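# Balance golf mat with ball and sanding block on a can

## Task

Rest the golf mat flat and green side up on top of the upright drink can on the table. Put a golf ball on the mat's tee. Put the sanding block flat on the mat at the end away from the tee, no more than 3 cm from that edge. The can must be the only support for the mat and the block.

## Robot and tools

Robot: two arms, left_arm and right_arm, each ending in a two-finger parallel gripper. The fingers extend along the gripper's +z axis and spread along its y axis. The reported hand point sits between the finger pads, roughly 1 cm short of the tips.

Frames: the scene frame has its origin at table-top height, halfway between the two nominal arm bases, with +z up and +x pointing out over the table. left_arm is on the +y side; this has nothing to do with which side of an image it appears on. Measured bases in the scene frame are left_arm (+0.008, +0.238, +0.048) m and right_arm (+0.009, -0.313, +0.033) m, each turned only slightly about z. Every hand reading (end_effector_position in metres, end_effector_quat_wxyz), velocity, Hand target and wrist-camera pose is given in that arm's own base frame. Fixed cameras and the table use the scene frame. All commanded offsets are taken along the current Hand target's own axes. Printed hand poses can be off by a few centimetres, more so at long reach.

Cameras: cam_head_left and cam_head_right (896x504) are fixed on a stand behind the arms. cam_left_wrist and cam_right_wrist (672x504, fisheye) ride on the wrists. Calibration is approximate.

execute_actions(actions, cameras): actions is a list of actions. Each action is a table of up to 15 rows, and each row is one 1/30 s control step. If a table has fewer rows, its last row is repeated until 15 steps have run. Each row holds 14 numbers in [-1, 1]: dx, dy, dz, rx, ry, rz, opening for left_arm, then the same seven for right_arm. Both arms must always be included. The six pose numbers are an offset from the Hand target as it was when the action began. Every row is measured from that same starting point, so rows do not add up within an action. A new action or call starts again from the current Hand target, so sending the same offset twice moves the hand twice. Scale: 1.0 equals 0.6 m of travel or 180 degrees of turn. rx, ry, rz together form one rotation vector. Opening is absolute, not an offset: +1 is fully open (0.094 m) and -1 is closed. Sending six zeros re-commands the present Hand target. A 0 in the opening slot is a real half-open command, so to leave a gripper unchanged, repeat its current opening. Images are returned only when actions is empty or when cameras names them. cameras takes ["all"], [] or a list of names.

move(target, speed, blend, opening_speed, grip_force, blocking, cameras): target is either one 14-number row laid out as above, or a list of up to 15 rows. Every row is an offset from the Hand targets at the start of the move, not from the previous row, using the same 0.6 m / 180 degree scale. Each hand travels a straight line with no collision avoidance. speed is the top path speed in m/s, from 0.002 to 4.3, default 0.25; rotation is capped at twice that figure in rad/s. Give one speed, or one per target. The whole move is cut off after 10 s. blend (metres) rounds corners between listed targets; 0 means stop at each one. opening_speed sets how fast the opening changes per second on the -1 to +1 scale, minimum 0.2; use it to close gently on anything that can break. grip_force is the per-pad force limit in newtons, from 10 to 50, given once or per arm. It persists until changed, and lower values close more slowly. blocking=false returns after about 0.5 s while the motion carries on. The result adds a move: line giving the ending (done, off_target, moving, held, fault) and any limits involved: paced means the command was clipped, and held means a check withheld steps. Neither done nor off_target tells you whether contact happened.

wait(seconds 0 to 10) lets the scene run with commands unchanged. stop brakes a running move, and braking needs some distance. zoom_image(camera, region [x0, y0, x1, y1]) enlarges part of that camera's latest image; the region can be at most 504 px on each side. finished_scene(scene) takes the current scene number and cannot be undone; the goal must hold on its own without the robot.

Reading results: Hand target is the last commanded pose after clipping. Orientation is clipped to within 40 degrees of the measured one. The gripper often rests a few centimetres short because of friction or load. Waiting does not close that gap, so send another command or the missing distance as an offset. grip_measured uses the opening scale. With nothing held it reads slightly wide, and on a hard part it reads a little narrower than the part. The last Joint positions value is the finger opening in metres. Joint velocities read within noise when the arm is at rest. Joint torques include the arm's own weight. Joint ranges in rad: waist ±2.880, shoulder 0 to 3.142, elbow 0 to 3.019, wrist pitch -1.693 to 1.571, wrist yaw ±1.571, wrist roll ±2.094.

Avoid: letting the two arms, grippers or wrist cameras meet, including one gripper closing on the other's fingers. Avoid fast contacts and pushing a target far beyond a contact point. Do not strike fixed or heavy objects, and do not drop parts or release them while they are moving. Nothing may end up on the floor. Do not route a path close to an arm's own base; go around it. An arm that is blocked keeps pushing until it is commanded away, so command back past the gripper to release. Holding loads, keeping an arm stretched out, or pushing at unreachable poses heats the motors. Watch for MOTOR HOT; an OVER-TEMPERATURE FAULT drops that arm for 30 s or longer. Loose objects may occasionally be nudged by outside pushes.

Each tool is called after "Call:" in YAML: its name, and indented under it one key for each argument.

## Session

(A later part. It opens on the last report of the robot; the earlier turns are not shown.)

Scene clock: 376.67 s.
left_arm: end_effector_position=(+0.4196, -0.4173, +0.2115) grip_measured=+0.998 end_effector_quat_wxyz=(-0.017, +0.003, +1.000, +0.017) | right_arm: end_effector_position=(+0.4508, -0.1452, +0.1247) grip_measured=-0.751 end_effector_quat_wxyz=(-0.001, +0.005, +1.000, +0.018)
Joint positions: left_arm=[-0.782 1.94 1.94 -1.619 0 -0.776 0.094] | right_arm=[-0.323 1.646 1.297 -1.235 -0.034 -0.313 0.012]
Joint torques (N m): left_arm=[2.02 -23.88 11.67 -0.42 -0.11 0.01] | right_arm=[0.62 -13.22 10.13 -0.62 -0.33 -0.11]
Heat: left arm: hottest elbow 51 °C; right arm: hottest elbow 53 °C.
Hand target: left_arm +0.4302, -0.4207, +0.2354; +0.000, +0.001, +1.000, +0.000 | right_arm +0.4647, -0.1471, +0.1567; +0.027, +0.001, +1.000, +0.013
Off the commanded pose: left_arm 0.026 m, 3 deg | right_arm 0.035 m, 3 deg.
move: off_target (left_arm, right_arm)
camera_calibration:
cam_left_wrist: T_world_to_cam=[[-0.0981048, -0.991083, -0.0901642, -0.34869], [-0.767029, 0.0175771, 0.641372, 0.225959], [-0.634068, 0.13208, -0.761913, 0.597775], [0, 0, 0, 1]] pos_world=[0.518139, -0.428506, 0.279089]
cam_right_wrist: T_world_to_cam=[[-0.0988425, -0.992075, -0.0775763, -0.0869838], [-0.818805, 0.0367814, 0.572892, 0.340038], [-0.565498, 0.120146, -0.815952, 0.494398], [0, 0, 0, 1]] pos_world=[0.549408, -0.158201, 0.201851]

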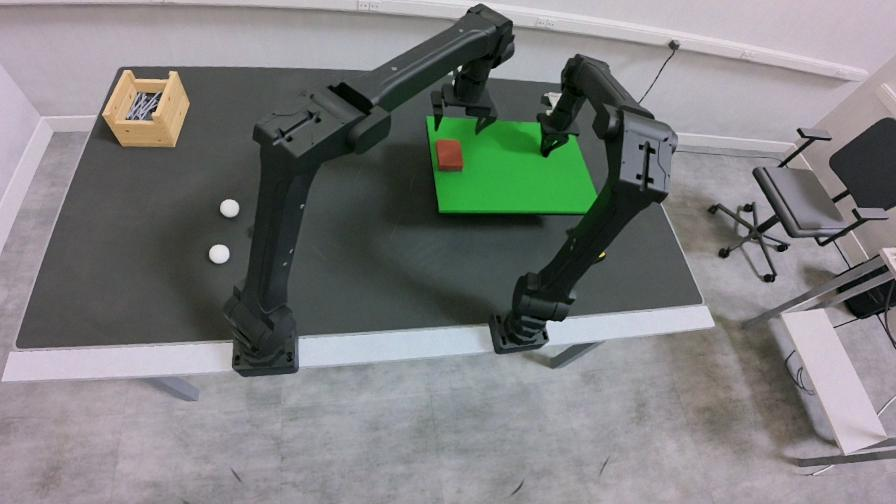

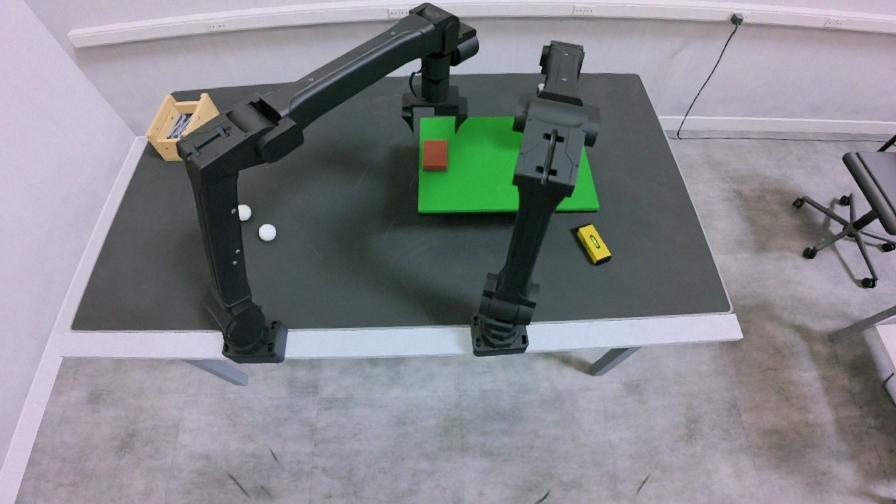

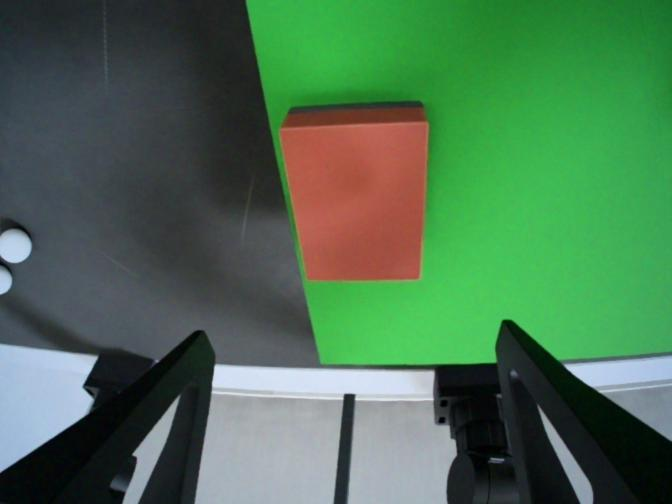

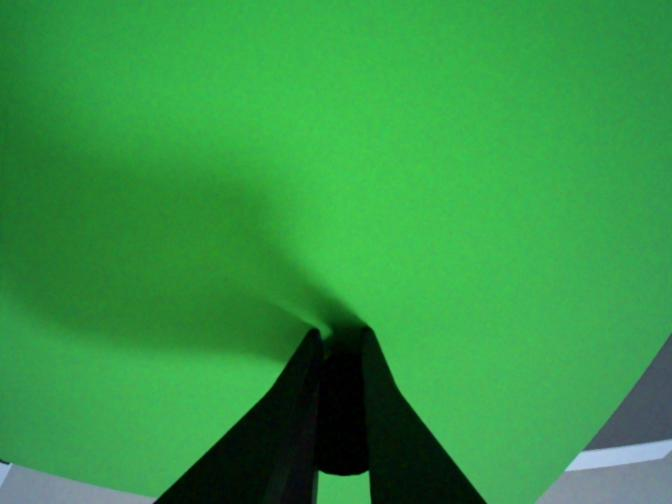

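Call:
move:
  target: [0,0,0,0,0,0,1.0, 0.01,0,0.022,0,0.006,0,-0.85]
  speed: 0.04

Call:
move:
  target: [0,0,0,0,0,0,1.0, 0.008,0,0.015,0,0.006,0,-0.85]
  speed: 0.04
  cameras: ["all"]

Scene clock: 380.03 s.
left_arm: end_effector_position=(+0.4195, -0.4172, +0.2115) grip_measured=+0.998 end_effector_quat_wxyz=(-0.017, +0.003, +1.000, +0.017) | right_arm: end_effector_position=(+0.4507, -0.1456, +0.1247) grip_measured=-0.751 end_effector_quat_wxyz=(-0.001, +0.005, +1.000, +0.017)
Joint positions: left_arm=[-0.782 1.94 1.94 -1.619 0 -0.776 0.094] | right_arm=[-0.323 1.646 1.297 -1.235 -0.032 -0.313 0.012]
Joint torques (N m): left_arm=[1.85 -23.71 11.6 -0.44 -0.12 0] | right_arm=[1.49 -12.16 8.62 -0.01 -0.2 -0.06]
Heat: left arm: hottest elbow 50 °C; right arm: hottest elbow 53 °C.
Hand target: left_arm +0.4302, -0.4206, +0.2354; +0.000, +0.001, +1.000, +0.000 | right_arm +0.4594, -0.1468, +0.1432; +0.017, +0.001, +1.000, +0.013
Off the commanded pose: left_arm 0.026 m, 3 deg | right_arm 0.020 m, 2 deg.
move: off_target (left_arm, right_arm)

Scene clock: 380.73 s.
left_arm: end_effector_position=(+0.4195, -0.4172, +0.2115) grip_measured=+0.998 end_effector_quat_wxyz=(-0.017, +0.003, +1.000, +0.017) | right_arm: end_effector_position=(+0.4504, -0.1464, +0.1247) grip_measured=-0.751 end_effector_quat_wxyz=(-0.002, +0.005, +1.000, +0.015)
Joint positions: left_arm=[-0.782 1.94 1.94 -1.619 0 -0.776 0.094] | right_arm=[-0.323 1.646 1.297 -1.235 -0.027 -0.313 0.012]
Joint torques (N m): left_arm=[1.79 -24 11.55 -0.4 -0.14 0.01] | right_arm=[1.55 -12.28 7.39 0.17 -0.13 -0.17]
Heat: left arm: hottest elbow 50 °C; right arm: hottest elbow 53 °C.
Hand target: left_arm +0.4302, -0.4206, +0.2354; +0.000, +0.001, +1.000, +0.000 | right_arm +0.4549, -0.1465, +0.1340; +0.008, +0.001, +1.000, +0.013
Off the commanded pose: left_arm 0.026 m, 3 deg | right_arm 0.010 m, 1 deg.
move: off_target (left_arm)
camera_calibration:
cam_left_wrist: T_world_to_cam=[[-0.0980963, -0.99106, -0.0904235, -0.348611], [-0.766864, 0.0173684, 0.641574, 0.225728], [-0.634268, 0.132279, -0.761713, 0.597907], [0, 0, 0, 1]] pos_world=[0.518139, -0.428506, 0.279089]
cam_right_wrist: T_world_to_cam=[[-0.0989383, -0.992567, -0.07087, -0.0890783], [-0.817605, 0.0404888, 0.574355, 0.339659], [-0.567216, 0.114769, -0.815533, 0.494202], [0, 0, 0, 1]] pos_world=[0.549213, -0.158888, 0.20164]

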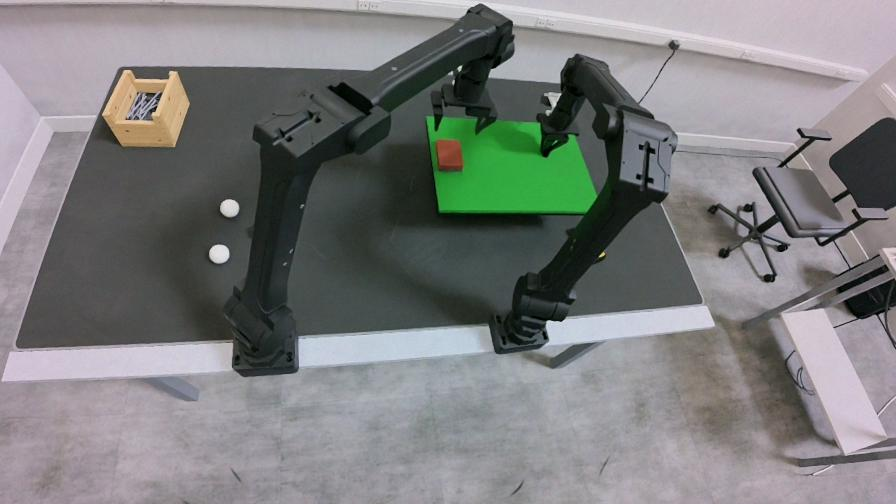

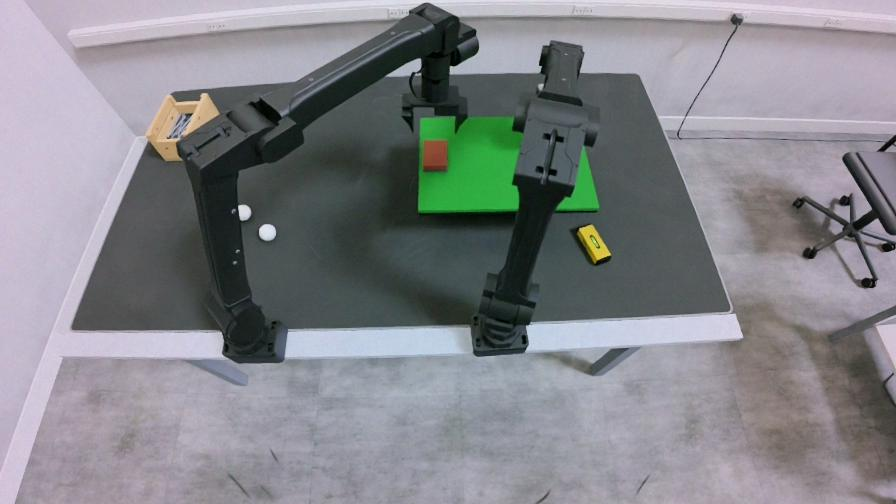

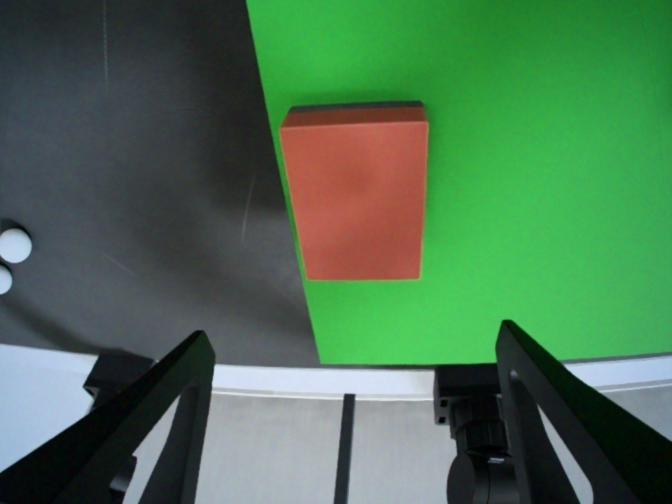

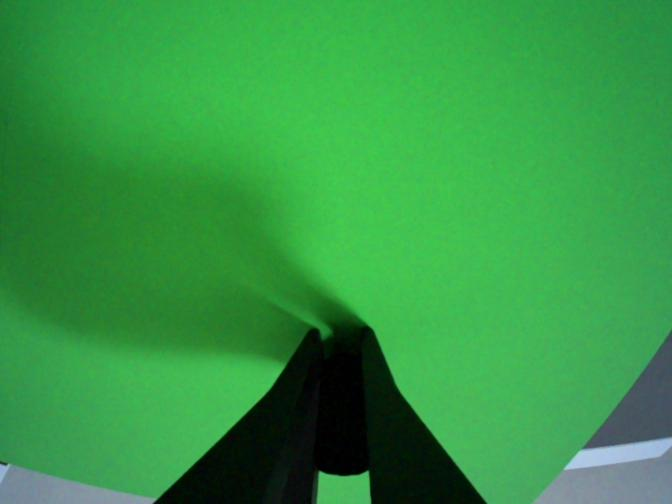

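Call:
move:
  target: [0,0,0,0,0,0,1.0, 0,0,0,0,0,0,-0.6]
  speed: 0.04
  opening_speed: 0.2
  cameras: ["all"]

Scene clock: 383.03 s.
left_arm: end_effector_position=(+0.4195, -0.4172, +0.2115) grip_measured=+0.998 end_effector_quat_wxyz=(-0.017, +0.003, +1.000, +0.017) | right_arm: end_effector_position=(+0.4505, -0.1462, +0.1247) grip_measured=-0.603 end_effector_quat_wxyz=(-0.002, +0.005, +1.000, +0.015)
Joint positions: left_arm=[-0.782 1.94 1.94 -1.619 0 -0.776 0.094] | right_arm=[-0.323 1.646 1.297 -1.235 -0.028 -0.313 0.019]
Joint torques (N m): left_arm=[1.96 -23.71 11.64 -0.29 -0.12 0] | right_arm=[1.61 -12.22 7.58 0.31 -0.09 -0.12]
Heat: left arm: hottest elbow 50 °C; right arm: hottest elbow 53 °C.
Hand target: left_arm +0.4302, -0.4206, +0.2354; +0.000, +0.001, +1.000, +0.000 | right_arm +0.4549, -0.1465, +0.1340; +0.008, +0.001, +1.000, +0.013
Off the commanded pose: left_arm 0.026 m, 3 deg | right_arm 0.010 m, 1 deg.
move: off_target (left_arm)
camera_calibration:
cam_left_wrist: T_world_to_cam=[[-0.0980963, -0.99106, -0.0904235, -0.348611], [-0.766864, 0.0173684, 0.641574, 0.225728], [-0.634268, 0.132279, -0.761713, 0.597907], [0, 0, 0, 1]] pos_world=[0.518139, -0.428506, 0.279089]
cam_right_wrist: T_world_to_cam=[[-0.0989572, -0.992511, -0.0716137, -0.0888115], [-0.817725, 0.0400987, 0.574211, 0.339687], [-0.567039, 0.115383, -0.81557, 0.494199], [0, 0, 0, 1]] pos_world=[0.549212, -0.158789, 0.201641]

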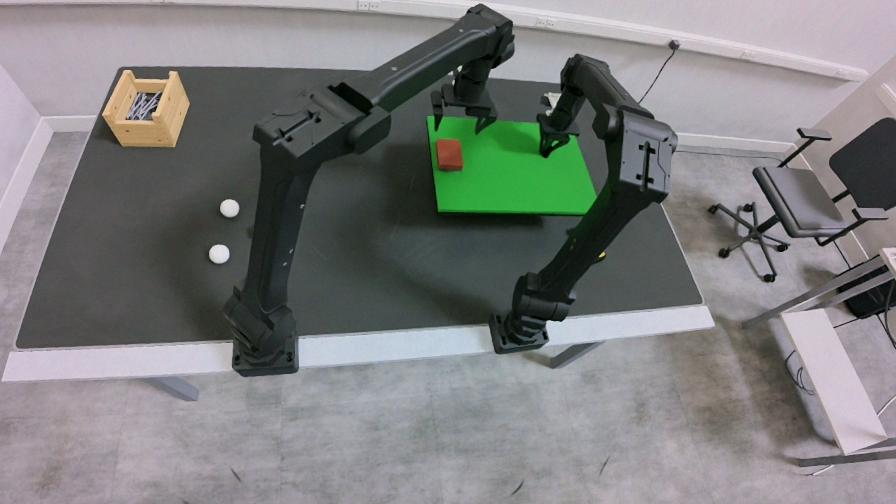

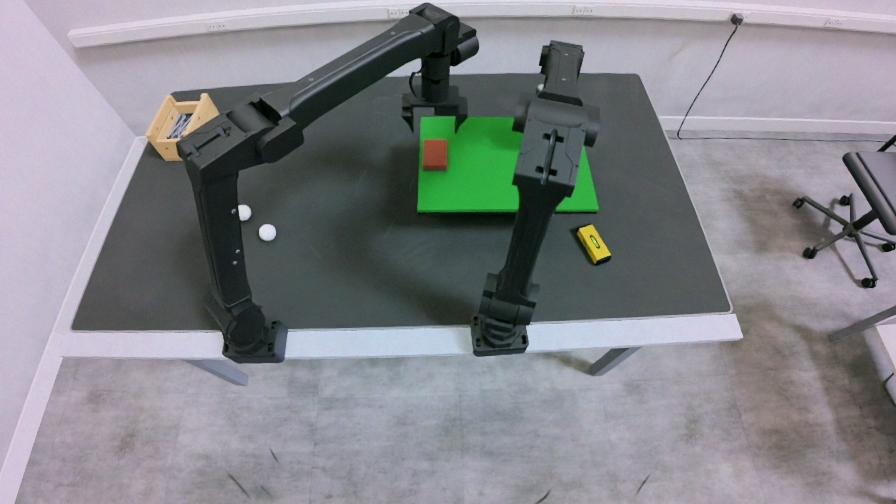

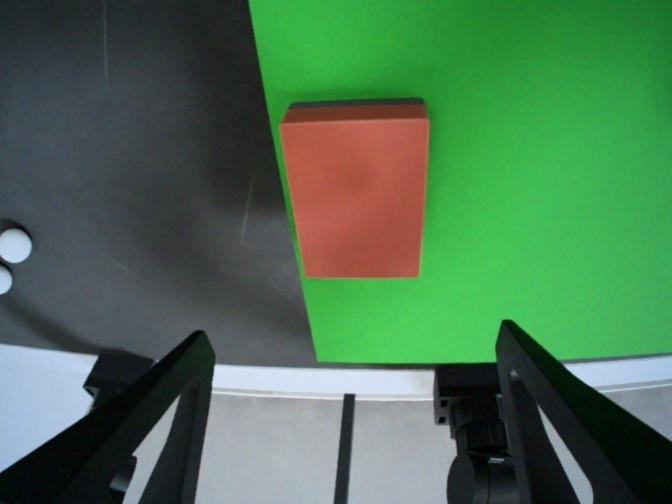

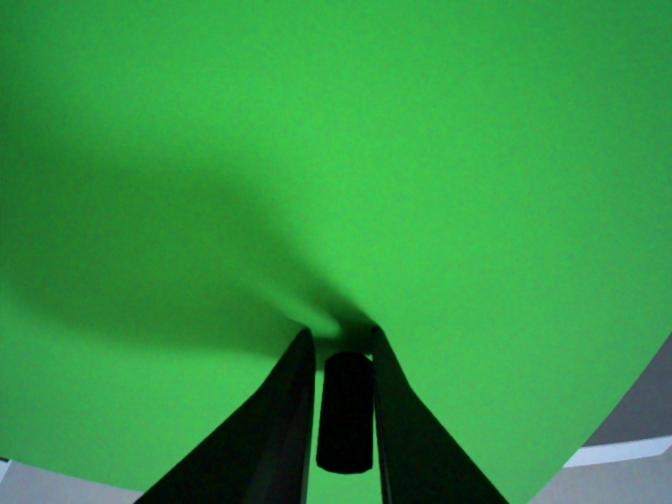

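Call:
move:
  target: [0,0,0,0,0,0,1.0, 0,0,0,0,0,0,-0.4]
  speed: 0.04
  opening_speed: 0.2
  cameras: ["cam_right_wrist","cam_left_wrist"]

Scene clock: 385.37 s.
left_arm: end_effector_position=(+0.4195, -0.4172, +0.2115) grip_measured=+0.998 end_effector_quat_wxyz=(-0.017, +0.003, +1.000, +0.017) | right_arm: end_effector_position=(+0.4505, -0.1462, +0.1247) grip_measured=-0.403 end_effector_quat_wxyz=(-0.002, +0.005, +1.000, +0.015)
Joint positions: left_arm=[-0.782 1.94 1.94 -1.619 0 -0.776 0.094] | right_arm=[-0.323 1.646 1.297 -1.235 -0.028 -0.313 0.028]
Joint torques (N m): left_arm=[2.2 -23.59 11.59 -0.4 -0.14 0.01] | right_arm=[2.32 -12.28 7.54 0.18 -0.05 -0.13]
Heat: left arm: hottest elbow 50 °C; right arm: hottest elbow 53 °C.
Hand target: left_arm +0.4302, -0.4206, +0.2354; +0.000, +0.001, +1.000, +0.000 | right_arm +0.4549, -0.1465, +0.1340; +0.008, +0.001, +1.000, +0.013
Off the commanded pose: left_arm 0.026 m, 3 deg | right_arm 0.010 m, 1 deg.
move: off_target (left_arm)
camera_calibration:
cam_left_wrist: T_world_to_cam=[[-0.0980963, -0.99106, -0.0904235, -0.348611], [-0.766864, 0.0173684, 0.641574, 0.225728], [-0.634268, 0.132279, -0.761713, 0.597907], [0, 0, 0, 1]] pos_world=[0.518139, -0.428506, 0.279089]
cam_right_wrist: T_world_to_cam=[[-0.0988886, -0.992487, -0.0720426, -0.0887595], [-0.817795, 0.0398078, 0.574131, 0.339695], [-0.56695, 0.115691, -0.815588, 0.494203], [0, 0, 0, 1]] pos_world=[0.549212, -0.15879, 0.201642]
Images, in order (width x height): cam_left_wrist 672x504, cam_right_wrist 672x504.

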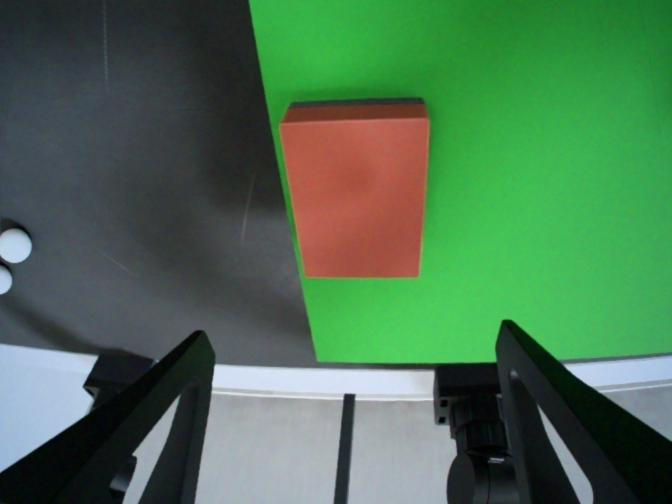

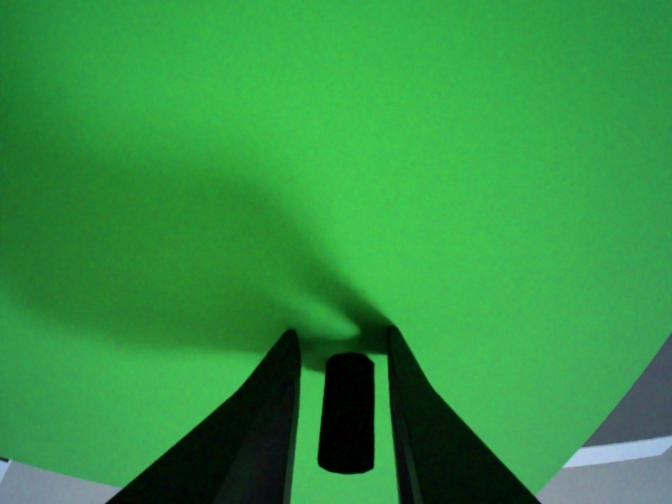

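Call:
move:
  target:
    - [0,0,0,0,0,0,1.0, 0,0,0,0,0,0,0.4]
    - [0,0,0,0,0,0,1.0, -0.015,-0.005,-0.08,0,0,0,0.4]
    - [0,0,0,0,0,0,1.0, -0.015,-0.005,-0.2,0,0,0,0.4]
  speed: 0.08
  blend: [0,0.01,0]
  cameras: ["all"]

Scene clock: 389.40 s.
left_arm: end_effector_position=(+0.4195, -0.4172, +0.2115) grip_measured=+0.998 end_effector_quat_wxyz=(-0.017, +0.003, +1.000, +0.017) | right_arm: end_effector_position=(+0.4525, -0.1468, +0.2260) grip_measured=+0.398 end_effector_quat_wxyz=(-0.019, +0.005, +1.000, +0.021)
Joint positions: left_arm=[-0.782 1.94 1.94 -1.619 0 -0.776 0.094] | right_arm=[-0.323 1.618 1.534 -1.537 -0.029 -0.314 0.066]
Joint torques (N m): left_arm=[1.96 -23.41 11.63 -0.35 -0.13 -0.01] | right_arm=[0.67 -11.4 10.88 -0.43 -0.06 -0.2]
Heat: left arm: hottest elbow 50 °C; right arm: hottest elbow 53 °C.
Hand target: left_arm +0.4302, -0.4206, +0.2354; +0.000, +0.001, +1.000, +0.000 | right_arm +0.4620, -0.1526, +0.2541; +0.008, +0.001, +1.000, +0.013
Off the commanded pose: left_arm 0.026 m, 3 deg | right_arm 0.030 m, 3 deg.
move: off_target (left_arm, right_arm)
camera_calibration:
cam_left_wrist: T_world_to_cam=[[-0.0980963, -0.99106, -0.0904235, -0.348611], [-0.766864, 0.0173684, 0.641574, 0.225728], [-0.634268, 0.132279, -0.761713, 0.597907], [0, 0, 0, 1]] pos_world=[0.518139, -0.428506, 0.279089]
cam_right_wrist: T_world_to_cam=[[-0.100121, -0.991701, -0.080649, -0.0791858], [-0.7973, 0.0314752, 0.602762, 0.266235], [-0.595221, 0.12465, -0.793835, 0.587242], [0, 0, 0, 1]] pos_world=[0.55388, -0.160108, 0.29931]

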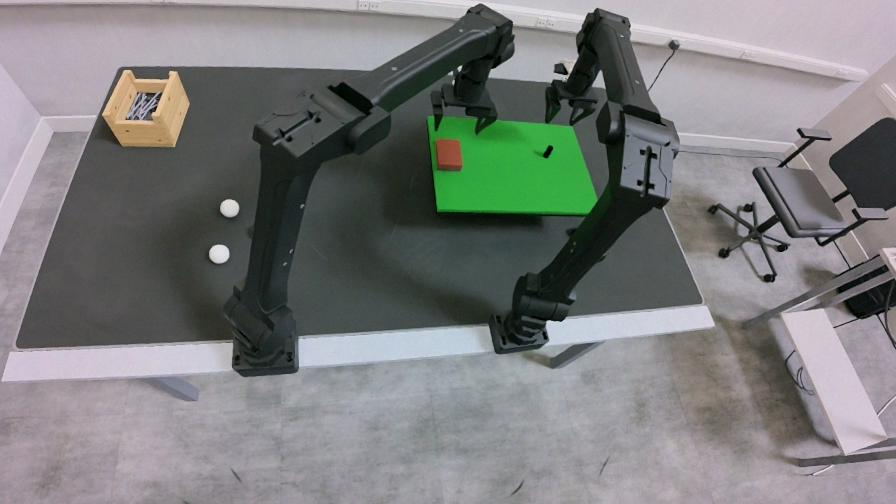

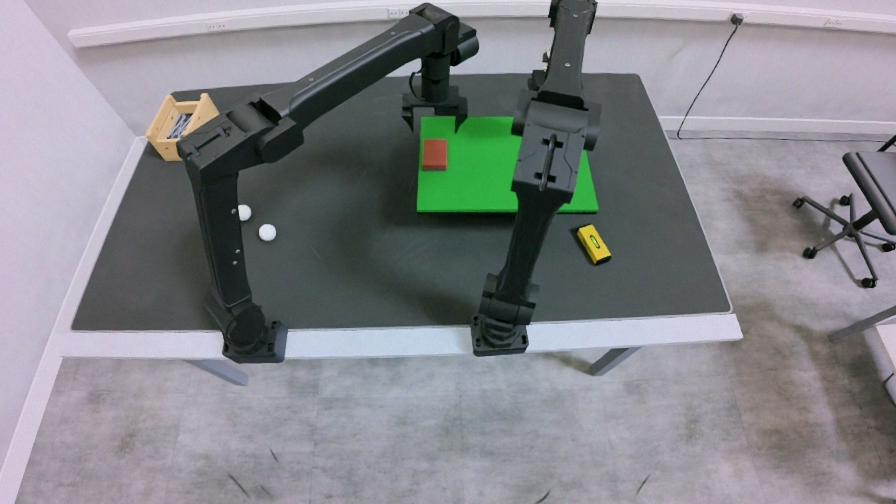

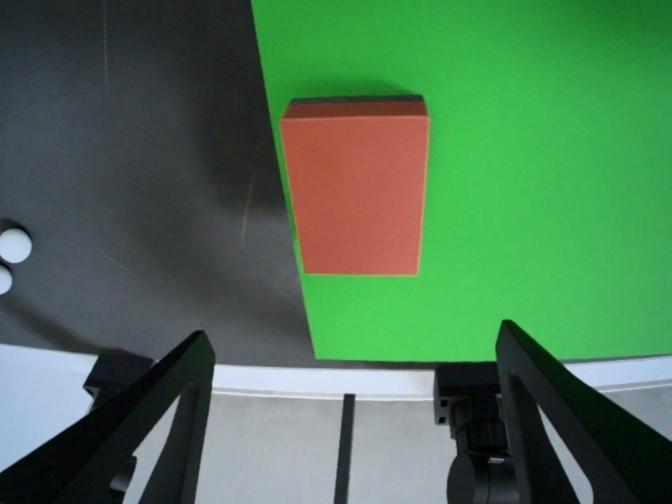

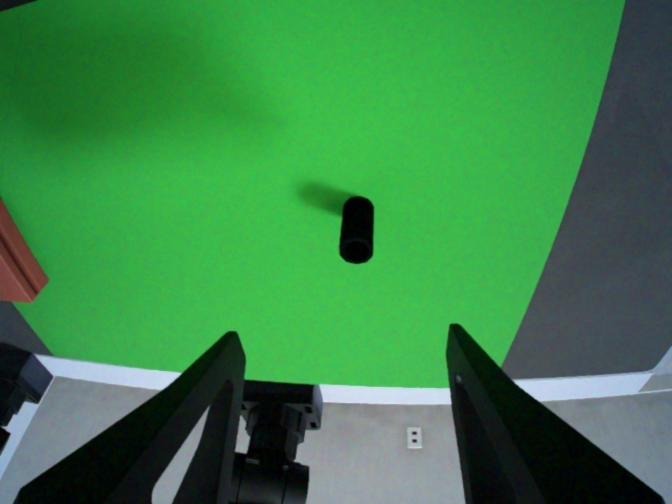

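Call:
move:
  target: [0.18,0.95,-0.03,0,0,0,0.6, 0,0,0,0,0,0,0.5]
  speed: 0.3

Call:
move:
  target: [0.1,0.4,0,0,0,0,0.6, 0,0,0,0,0,0,0.5]
  speed: 0.3
  cameras: ["cam_left_wrist", "cam_head_right", "cam_head_left"]

Scene clock: 404.67 s.
left_arm: end_effector_position=(+0.3178, +0.1450, +0.2480) grip_measured=+0.602 end_effector_quat_wxyz=(-0.001, +0.000, +1.000, +0.001) | right_arm: end_effector_position=(+0.4525, -0.1468, +0.2260) grip_measured=+0.498 end_effector_quat_wxyz=(-0.019, +0.005, +1.000, +0.021)
Joint positions: left_arm=[0.428 1.253 1.212 -1.531 -0.003 0.428 0.075] | right_arm=[-0.323 1.618 1.534 -1.537 -0.029 -0.315 0.07]
Joint torques (N m): left_arm=[1.9 -9.47 9.96 -0.25 0.18 0.04] | right_arm=[0.15 -12.04 10.88 -0.23 -0.13 -0.16]
Heat: left arm: hottest elbow 49 °C; right arm: hottest elbow 55 °C.
Hand target: left_arm +0.3236, +0.1495, +0.2536; +0.000, +0.001, +1.000, +0.000 | right_arm +0.4620, -0.1526, +0.2541; +0.008, +0.001, +1.000, +0.013
Off the commanded pose: left_arm 0.009 m, 0 deg | right_arm 0.030 m, 3 deg.
move: off_target (right_arm)

Scene clock: 406.50 s.
left_arm: end_effector_position=(+0.2559, +0.3790, +0.2429) grip_measured=+0.602 end_effector_quat_wxyz=(-0.007, -0.003, +1.000, -0.007) | right_arm: end_effector_position=(+0.4525, -0.1468, +0.2260) grip_measured=+0.498 end_effector_quat_wxyz=(-0.019, +0.005, +1.000, +0.021)
Joint positions: left_arm=[0.977 1.547 1.495 -1.538 -0.003 0.97 0.075] | right_arm=[-0.323 1.618 1.534 -1.537 -0.029 -0.315 0.07]
Joint torques (N m): left_arm=[1.26 -14.56 11.56 -0.4 0.23 0.03] | right_arm=[0.44 -12.63 10.8 -0.25 -0.08 -0.19]
Heat: left arm: hottest elbow 49 °C; right arm: hottest elbow 55 °C.
Hand target: left_arm +0.2642, +0.3896, +0.2537; +0.000, +0.001, +1.000, +0.000 | right_arm +0.4620, -0.1526, +0.2541; +0.008, +0.001, +1.000, +0.013
Off the commanded pose: left_arm 0.017 m, 1 deg | right_arm 0.030 m, 3 deg.
move: off_target (left_arm, right_arm)
camera_calibration:
cam_left_wrist: T_world_to_cam=[[-0.0841604, -0.99545, -0.0446874, 0.414321], [-0.780734, 0.0380079, 0.623707, 0.0662315], [-0.61917, 0.0873804, -0.78038, 0.430412], [0, 0, 0, 1]] pos_world=[0.353077, 0.372309, 0.313091]
Images, in order (width x height): cam_head_left 896x504, cam_head_right 896x504, cam_left_wrist 672x504.

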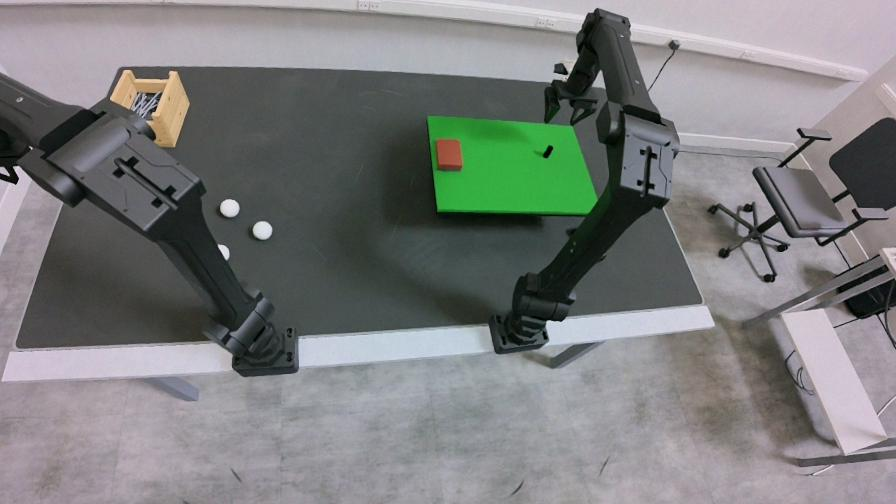

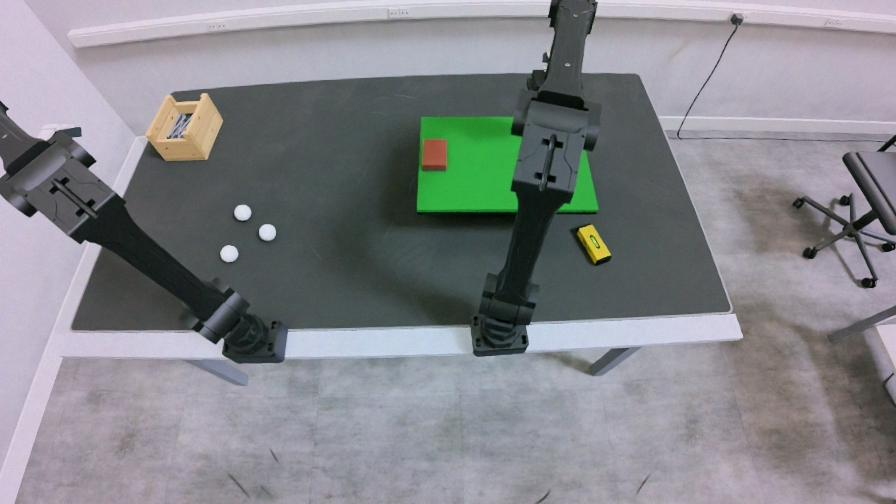

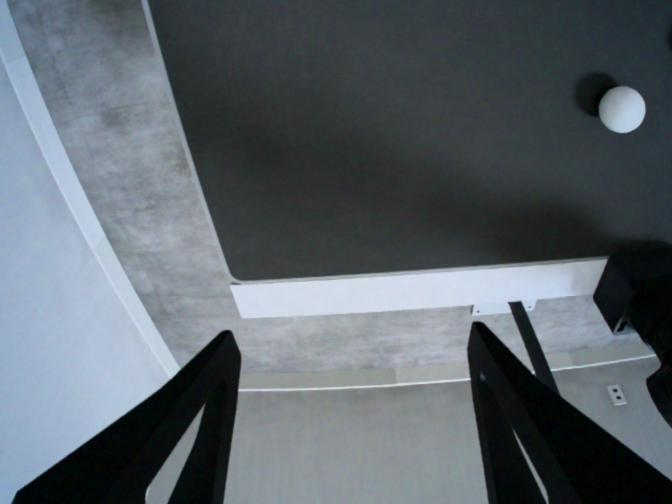

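Call:
move:
  target: [0,0,0,0,0,0,0.6, 0.13,0.92,0.03,0,0,-0.17,0.5]
  speed: 0.3

Scene clock: 412.63 s.
left_arm: end_effector_position=(+0.2559, +0.3790, +0.2429) grip_measured=+0.602 end_effector_quat_wxyz=(-0.007, -0.003, +1.000, -0.007) | right_arm: end_effector_position=(+0.3725, +0.3929, +0.2397) grip_measured=+0.498 end_effector_quat_wxyz=(+0.003, -0.273, +0.962, +0.006)
Joint positions: left_arm=[0.977 1.547 1.495 -1.538 -0.003 0.971 0.075] | right_arm=[0.81 1.751 1.743 -1.55 -0.008 0.258 0.07]
Joint torques (N m): left_arm=[1.49 -14.62 11.64 -0.35 0.23 0.05] | right_arm=[0.67 -10.81 11.19 -0.34 0.08 0.07]
Heat: left arm: hottest elbow 50 °C; right arm: hottest elbow 55 °C.
Hand target: left_arm +0.2642, +0.3896, +0.2537; +0.000, +0.001, +1.000, +0.000 | right_arm +0.3849, +0.3999, +0.2490; +0.011, -0.263, +0.965, +0.010
Off the commanded pose: left_arm 0.017 m, 1 deg | right_arm 0.017 m, 2 deg.
move: off_target (left_arm, right_arm)

Call:
move:
  target: [0,0,0,0,0,0,0.6, -0.0656,0.3153,0.157,0,0,-0.17,0.5]
  speed: 0.2
  cameras: ["cam_right_wrist"]

Scene clock: 415.97 s.
left_arm: end_effector_position=(+0.2559, +0.3790, +0.2429) grip_measured=+0.602 end_effector_quat_wxyz=(-0.007, -0.003, +1.000, -0.007) | right_arm: end_effector_position=(+0.3165, +0.5740, +0.1540) grip_measured=+0.498 end_effector_quat_wxyz=(+0.005, -0.504, +0.864, +0.003)
Joint positions: left_arm=[0.977 1.547 1.495 -1.538 -0.003 0.971 0.075] | right_arm=[1.068 2.098 2.042 -1.502 0 0.012 0.07]
Joint torques (N m): left_arm=[1.44 -14.62 11.54 -0.29 0.24 0.07] | right_arm=[1.08 -15.85 10.95 0.05 0.01 -0.21]
Heat: left arm: hottest elbow 51 °C; right arm: hottest elbow 55 °C.
Hand target: left_arm +0.2642, +0.3896, +0.2537; +0.000, +0.001, +1.000, +0.000 | right_arm +0.3242, +0.5852, +0.1585; +0.014, -0.508, +0.861, +0.007
Off the commanded pose: left_arm 0.017 m, 1 deg | right_arm 0.014 m, 1 deg.
move: off_target (left_arm, right_arm)
camera_calibration:
cam_right_wrist: T_world_to_cam=[[0.822983, -0.566475, -0.0424839, 0.0741024], [-0.450144, -0.695936, 0.559503, 0.492781], [-0.34651, -0.441337, -0.827739, 0.610762], [0, 0, 0, 1]] pos_world=[0.372472, 0.654473, 0.232987]
Images, in order (width x height): cam_right_wrist 672x504.

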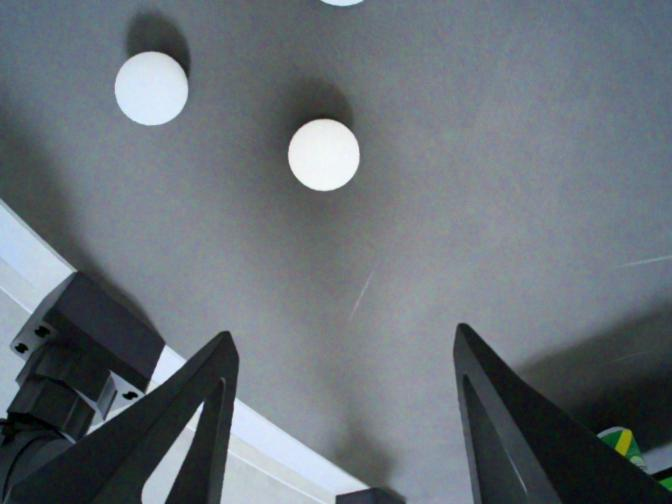

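Call:
move:
  target:
    - [0,0,0,0,0,0,0.6, 0.004,0.0282,0.16,0,0,0,0.5]
    - [0,0,0,0,0,0,0.6, 0.004,0.0282,0.2933,0,0,0,0.5]
  speed: 0.12
  blend: [0.02,0]
  cameras: ["cam_right_wrist"]

Scene clock: 421.27 s.
left_arm: end_effector_position=(+0.2559, +0.3790, +0.2429) grip_measured=+0.602 end_effector_quat_wxyz=(-0.007, -0.003, +1.000, -0.007) | right_arm: end_effector_position=(+0.3152, +0.5926, -0.0030) grip_measured=+0.498 end_effector_quat_wxyz=(+0.017, -0.510, +0.860, +0.009)
Joint positions: left_arm=[0.977 1.547 1.495 -1.538 -0.003 0.971 0.075] | right_arm=[1.083 2.231 1.847 -1.149 0.001 0.012 0.07]
Joint torques (N m): left_arm=[1.08 -14.74 11.47 -0.42 0.21 0.04] | right_arm=[1.85 -16.38 6.49 0.98 -0.02 0.1]
Heat: left arm: hottest elbow 52 °C; right arm: hottest elbow 54 °C.
Hand target: left_arm +0.2642, +0.3896, +0.2537; +0.000, +0.001, +1.000, +0.000 | right_arm +0.3113, +0.5957, -0.0175; +0.014, -0.508, +0.861, +0.007
Off the commanded pose: left_arm 0.017 m, 1 deg | right_arm 0.015 m, 0 deg.
move: off_target (left_arm, right_arm)
camera_calibration:
cam_right_wrist: T_world_to_cam=[[0.831845, -0.553235, -0.0443135, 0.0683298], [-0.446688, -0.714746, 0.538152, 0.602983], [-0.329397, -0.427865, -0.841682, 0.475065], [0, 0, 0, 1]] pos_world=[0.368991, 0.672046, 0.078385]
Images, in order (width x height): cam_right_wrist 672x504.

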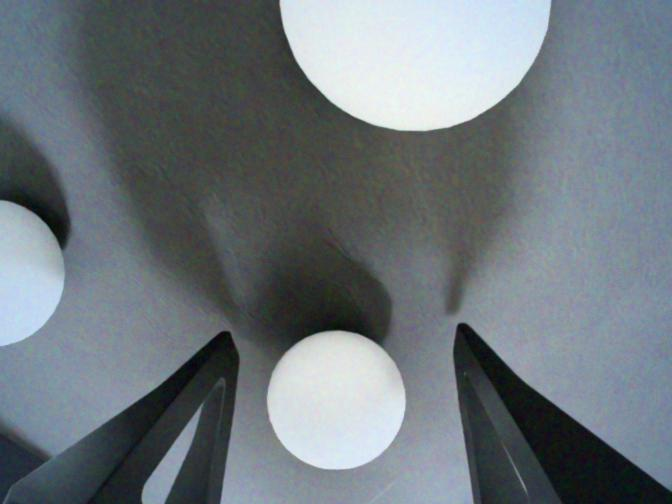

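Call:
move:
  target:
    - [0,0,0,0,0,0,0.6, 0.008,0,0.013,0,0,0,0.5]
    - [0,0,0,0,0,0,0.6, 0.008,0,0.013,0,0,0,-0.22]
  speed: 0.05
  opening_speed: 0.3
  cameras: ["cam_right_wrist"]

Scene clock: 425.87 s.
left_arm: end_effector_position=(+0.2559, +0.3790, +0.2429) grip_measured=+0.602 end_effector_quat_wxyz=(-0.007, -0.003, +1.000, -0.007) | right_arm: end_effector_position=(+0.3142, +0.5908, -0.0102) grip_measured=-0.131 end_effector_quat_wxyz=(+0.018, -0.510, +0.860, +0.010)
Joint positions: left_arm=[0.977 1.547 1.495 -1.538 -0.003 0.971 0.075] | right_arm=[1.083 2.231 1.826 -1.124 0.001 0.013 0.041]
Joint torques (N m): left_arm=[1.26 -14.8 11.59 -0.36 0.24 0.04] | right_arm=[2.32 -16.09 5.93 1.14 0.02 0.11]
Heat: left arm: hottest elbow 52 °C; right arm: hottest elbow 53 °C.
Hand target: left_arm +0.2642, +0.3896, +0.2537; +0.000, +0.001, +1.000, +0.000 | right_arm +0.3091, +0.5917, -0.0254; +0.014, -0.508, +0.861, +0.007
Off the commanded pose: left_arm 0.017 m, 1 deg | right_arm 0.016 m, 1 deg.
move: off_target (left_arm, right_arm); target 2's new opening was sent with right_arm's hand 0.016 m and 1 deg from that target
camera_calibration:
cam_right_wrist: T_world_to_cam=[[0.831701, -0.553423, -0.0446722, 0.0679799], [-0.447938, -0.716357, 0.534963, 0.606456], [-0.328062, -0.424919, -0.843694, 0.465683], [0, 0, 0, 1]] pos_world=[0.367888, 0.669938, 0.0714994]
Images, in order (width x height): cam_right_wrist 672x504.

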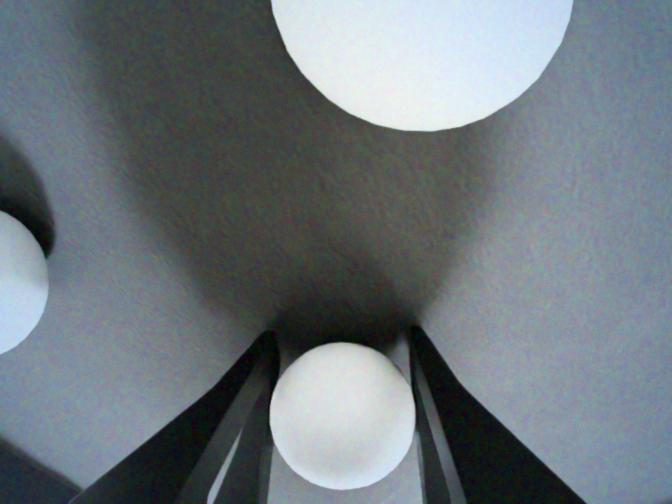

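Call:
move:
  target:
    - [0,0,0,0,0,0,0.6, -0.01,0,-0.25,0,0,0,-0.22]
    - [0,0,0,0,0,0,0.6, 0.282,-0.2985,-0.45,0,0,0.17,-0.22]
  speed: [0.12,0.25]
  blend: [0.03,0]

Scene clock: 438.03 s.
left_arm: end_effector_position=(+0.2559, +0.3790, +0.2429) grip_measured=+0.602 end_effector_quat_wxyz=(-0.007, -0.003, +1.000, -0.007) | right_arm: end_effector_position=(+0.3855, +0.3531, +0.2349) grip_measured=-0.132 end_effector_quat_wxyz=(+0.014, -0.267, +0.963, +0.010)
Joint positions: left_arm=[0.977 1.547 1.495 -1.538 -0.003 0.971 0.075] | right_arm=[0.74 1.685 1.643 -1.494 -0.006 0.199 0.041]
Joint torques (N m): left_arm=[1.2 -14.51 11.58 -0.35 0.24 0.04] | right_arm=[2.08 -13.63 7.01 -0.17 -0.03 0.08]
Heat: left arm: hottest elbow 53 °C; right arm: hottest elbow 52 °C.
Hand target: left_arm +0.2642, +0.3896, +0.2537; +0.000, +0.001, +1.000, +0.000 | right_arm +0.3797, +0.3502, +0.2396; +0.011, -0.263, +0.965, +0.010
Off the commanded pose: left_arm 0.017 m, 1 deg | right_arm 0.008 m, 1 deg.
move: off_target (left_arm)

Call:
move:
  target: [0,0,0,0,0,0,0.6, 0.317,-0.786,-0.017,0,0,0.17,-0.22]
  speed: 0.3
  cameras: ["all"]

Scene clock: 443.70 s.
left_arm: end_effector_position=(+0.2559, +0.3790, +0.2429) grip_measured=+0.602 end_effector_quat_wxyz=(-0.007, -0.003, +1.000, -0.007) | right_arm: end_effector_position=(+0.4402, -0.1501, +0.2249) grip_measured=-0.132 end_effector_quat_wxyz=(-0.004, +0.010, +1.000, +0.016)
Joint positions: left_arm=[0.977 1.547 1.495 -1.538 -0.003 0.971 0.075] | right_arm=[-0.338 1.569 1.473 -1.492 -0.027 -0.319 0.041]
Joint torques (N m): left_arm=[1.14 -14.8 11.63 -0.34 0.24 0.05] | right_arm=[1.55 -9.88 10.89 -0.28 -0.13 -0.19]
Heat: left arm: hottest elbow 53 °C; right arm: hottest elbow 51 °C.
Hand target: left_arm +0.2642, +0.3896, +0.2537; +0.000, +0.001, +1.000, +0.000 | right_arm +0.4553, -0.1528, +0.2383; +0.008, +0.001, +1.000, +0.013
Off the commanded pose: left_arm 0.017 m, 1 deg | right_arm 0.020 m, 2 deg.
move: off_target (left_arm, right_arm)
camera_calibration:
cam_left_wrist: T_world_to_cam=[[-0.084517, -0.995421, -0.0446598, 0.414428], [-0.780705, 0.0383028, 0.623725, 0.0661055], [-0.619158, 0.0875815, -0.780367, 0.430329], [0, 0, 0, 1]] pos_world=[0.353077, 0.372309, 0.313091]
cam_right_wrist: T_world_to_cam=[[-0.107918, -0.991534, -0.0722101, -0.082286], [-0.815277, 0.0466997, 0.577185, 0.273139], [-0.568927, 0.12116, -0.813414, 0.571814], [0, 0, 0, 1]] pos_world=[0.539124, -0.163626, 0.301528]

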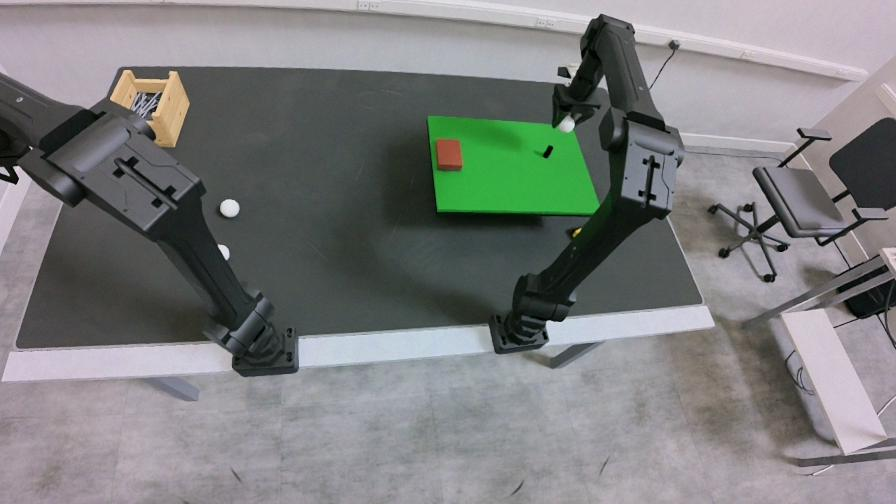

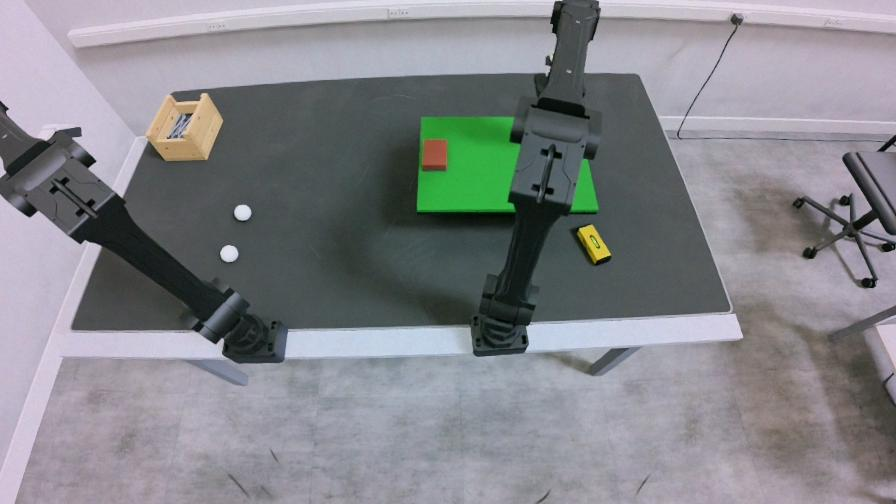

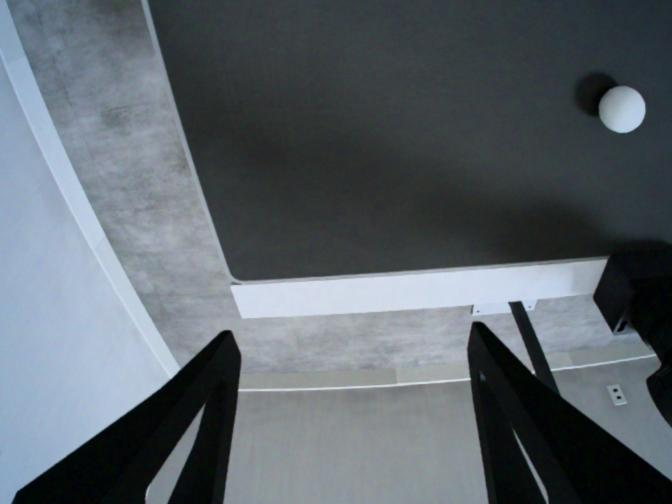

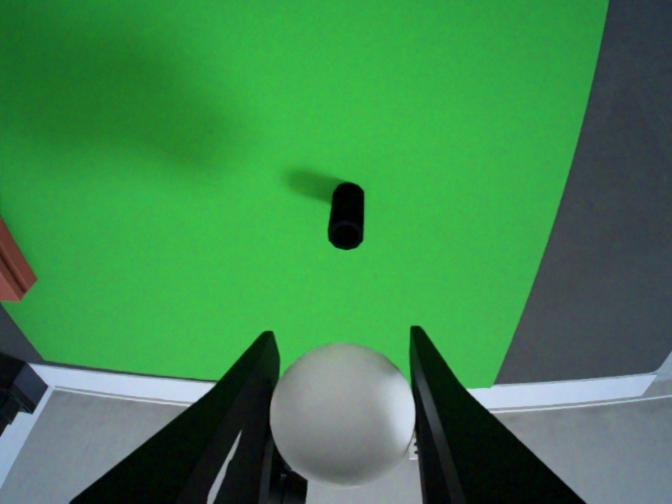

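Call:
move:
  target: [-0.2,-0.85,0,0,0,0,-0.9, 0,0,0,0,0,0,-0.22]
  speed: 0.3

Scene clock: 454.57 s.
left_arm: end_effector_position=(+0.3670, -0.1149, +0.2412) grip_measured=-0.898 end_effector_quat_wxyz=(-0.016, +0.004, +1.000, +0.004) | right_arm: end_effector_position=(+0.4402, -0.1501, +0.2249) grip_measured=-0.132 end_effector_quat_wxyz=(-0.004, +0.009, +1.000, +0.016)
Joint positions: left_arm=[-0.301 1.367 1.299 -1.536 0.002 -0.294 0.005] | right_arm=[-0.338 1.569 1.473 -1.492 -0.027 -0.32 0.041]
Joint torques (N m): left_arm=[1.08 -11.34 11.62 0.14 -0.14 -0.1] | right_arm=[1.08 -9 11.07 -0.35 -0.13 -0.17]
Heat: left arm: hottest elbow 54 °C; right arm: hottest elbow 52 °C.
Hand target: left_arm +0.3829, -0.1206, +0.2535; +0.000, +0.001, +1.000, +0.000 | right_arm +0.4553, -0.1528, +0.2383; +0.008, +0.001, +1.000, +0.013
Off the commanded pose: left_arm 0.021 m, 2 deg | right_arm 0.020 m, 2 deg.
move: off_target (left_arm, right_arm)

Call:
move:
  target: [-0.0785,-0.51,0.064,0,0,0,-0.9, 0,0,0,0,0,0,-0.22]
  speed: 0.2
  cameras: ["cam_left_wrist","cam_head_left"]

Scene clock: 457.90 s.
left_arm: end_effector_position=(+0.4201, -0.4182, +0.2103) grip_measured=-0.898 end_effector_quat_wxyz=(-0.006, +0.005, +1.000, +0.004) | right_arm: end_effector_position=(+0.4402, -0.1501, +0.2249) grip_measured=-0.132 end_effector_quat_wxyz=(-0.004, +0.009, +1.000, +0.016)
Joint positions: left_arm=[-0.782 1.917 1.903 -1.57 0.002 -0.771 0.005] | right_arm=[-0.338 1.569 1.473 -1.492 -0.027 -0.32 0.041]
Joint torques (N m): left_arm=[1.44 -20.48 11.58 -0.4 -0.18 -0.1] | right_arm=[2.14 -8.88 11.12 -0.27 -0.09 -0.18]
Heat: left arm: hottest elbow 53 °C; right arm: hottest elbow 52 °C.
Hand target: left_arm +0.4293, -0.4267, +0.2151; +0.000, +0.001, +1.000, +0.000 | right_arm +0.4553, -0.1528, +0.2383; +0.008, +0.001, +1.000, +0.013
Off the commanded pose: left_arm 0.013 m, 1 deg | right_arm 0.020 m, 2 deg.
move: off_target (left_arm, right_arm)
camera_calibration:
cam_left_wrist: T_world_to_cam=[[-0.101188, -0.992626, -0.0667357, -0.353962], [-0.781532, 0.0378029, 0.622719, 0.245556], [-0.615604, 0.115168, -0.779594, 0.586229], [0, 0, 0, 1]] pos_world=[0.516978, -0.42815, 0.280487]
Images, in order (width x height): cam_head_left 896x504, cam_left_wrist 672x504.

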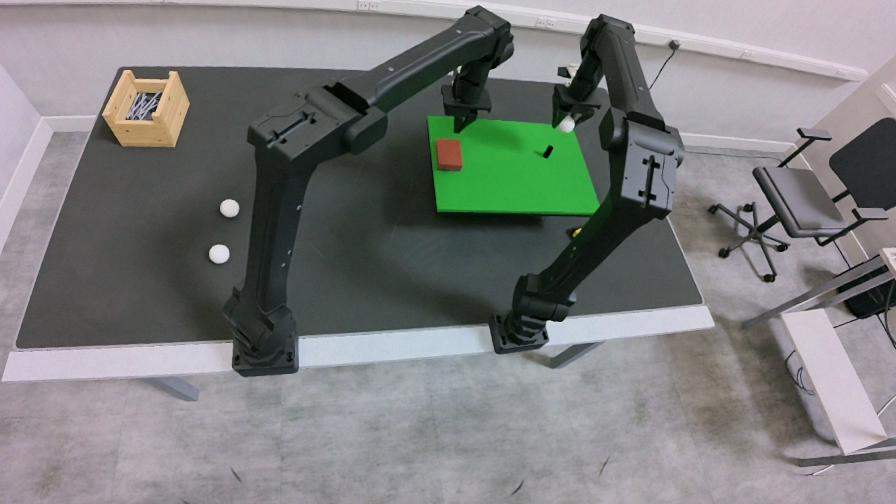

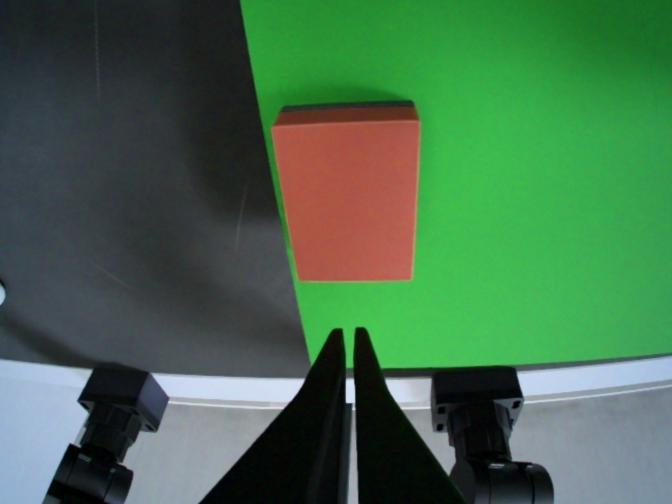

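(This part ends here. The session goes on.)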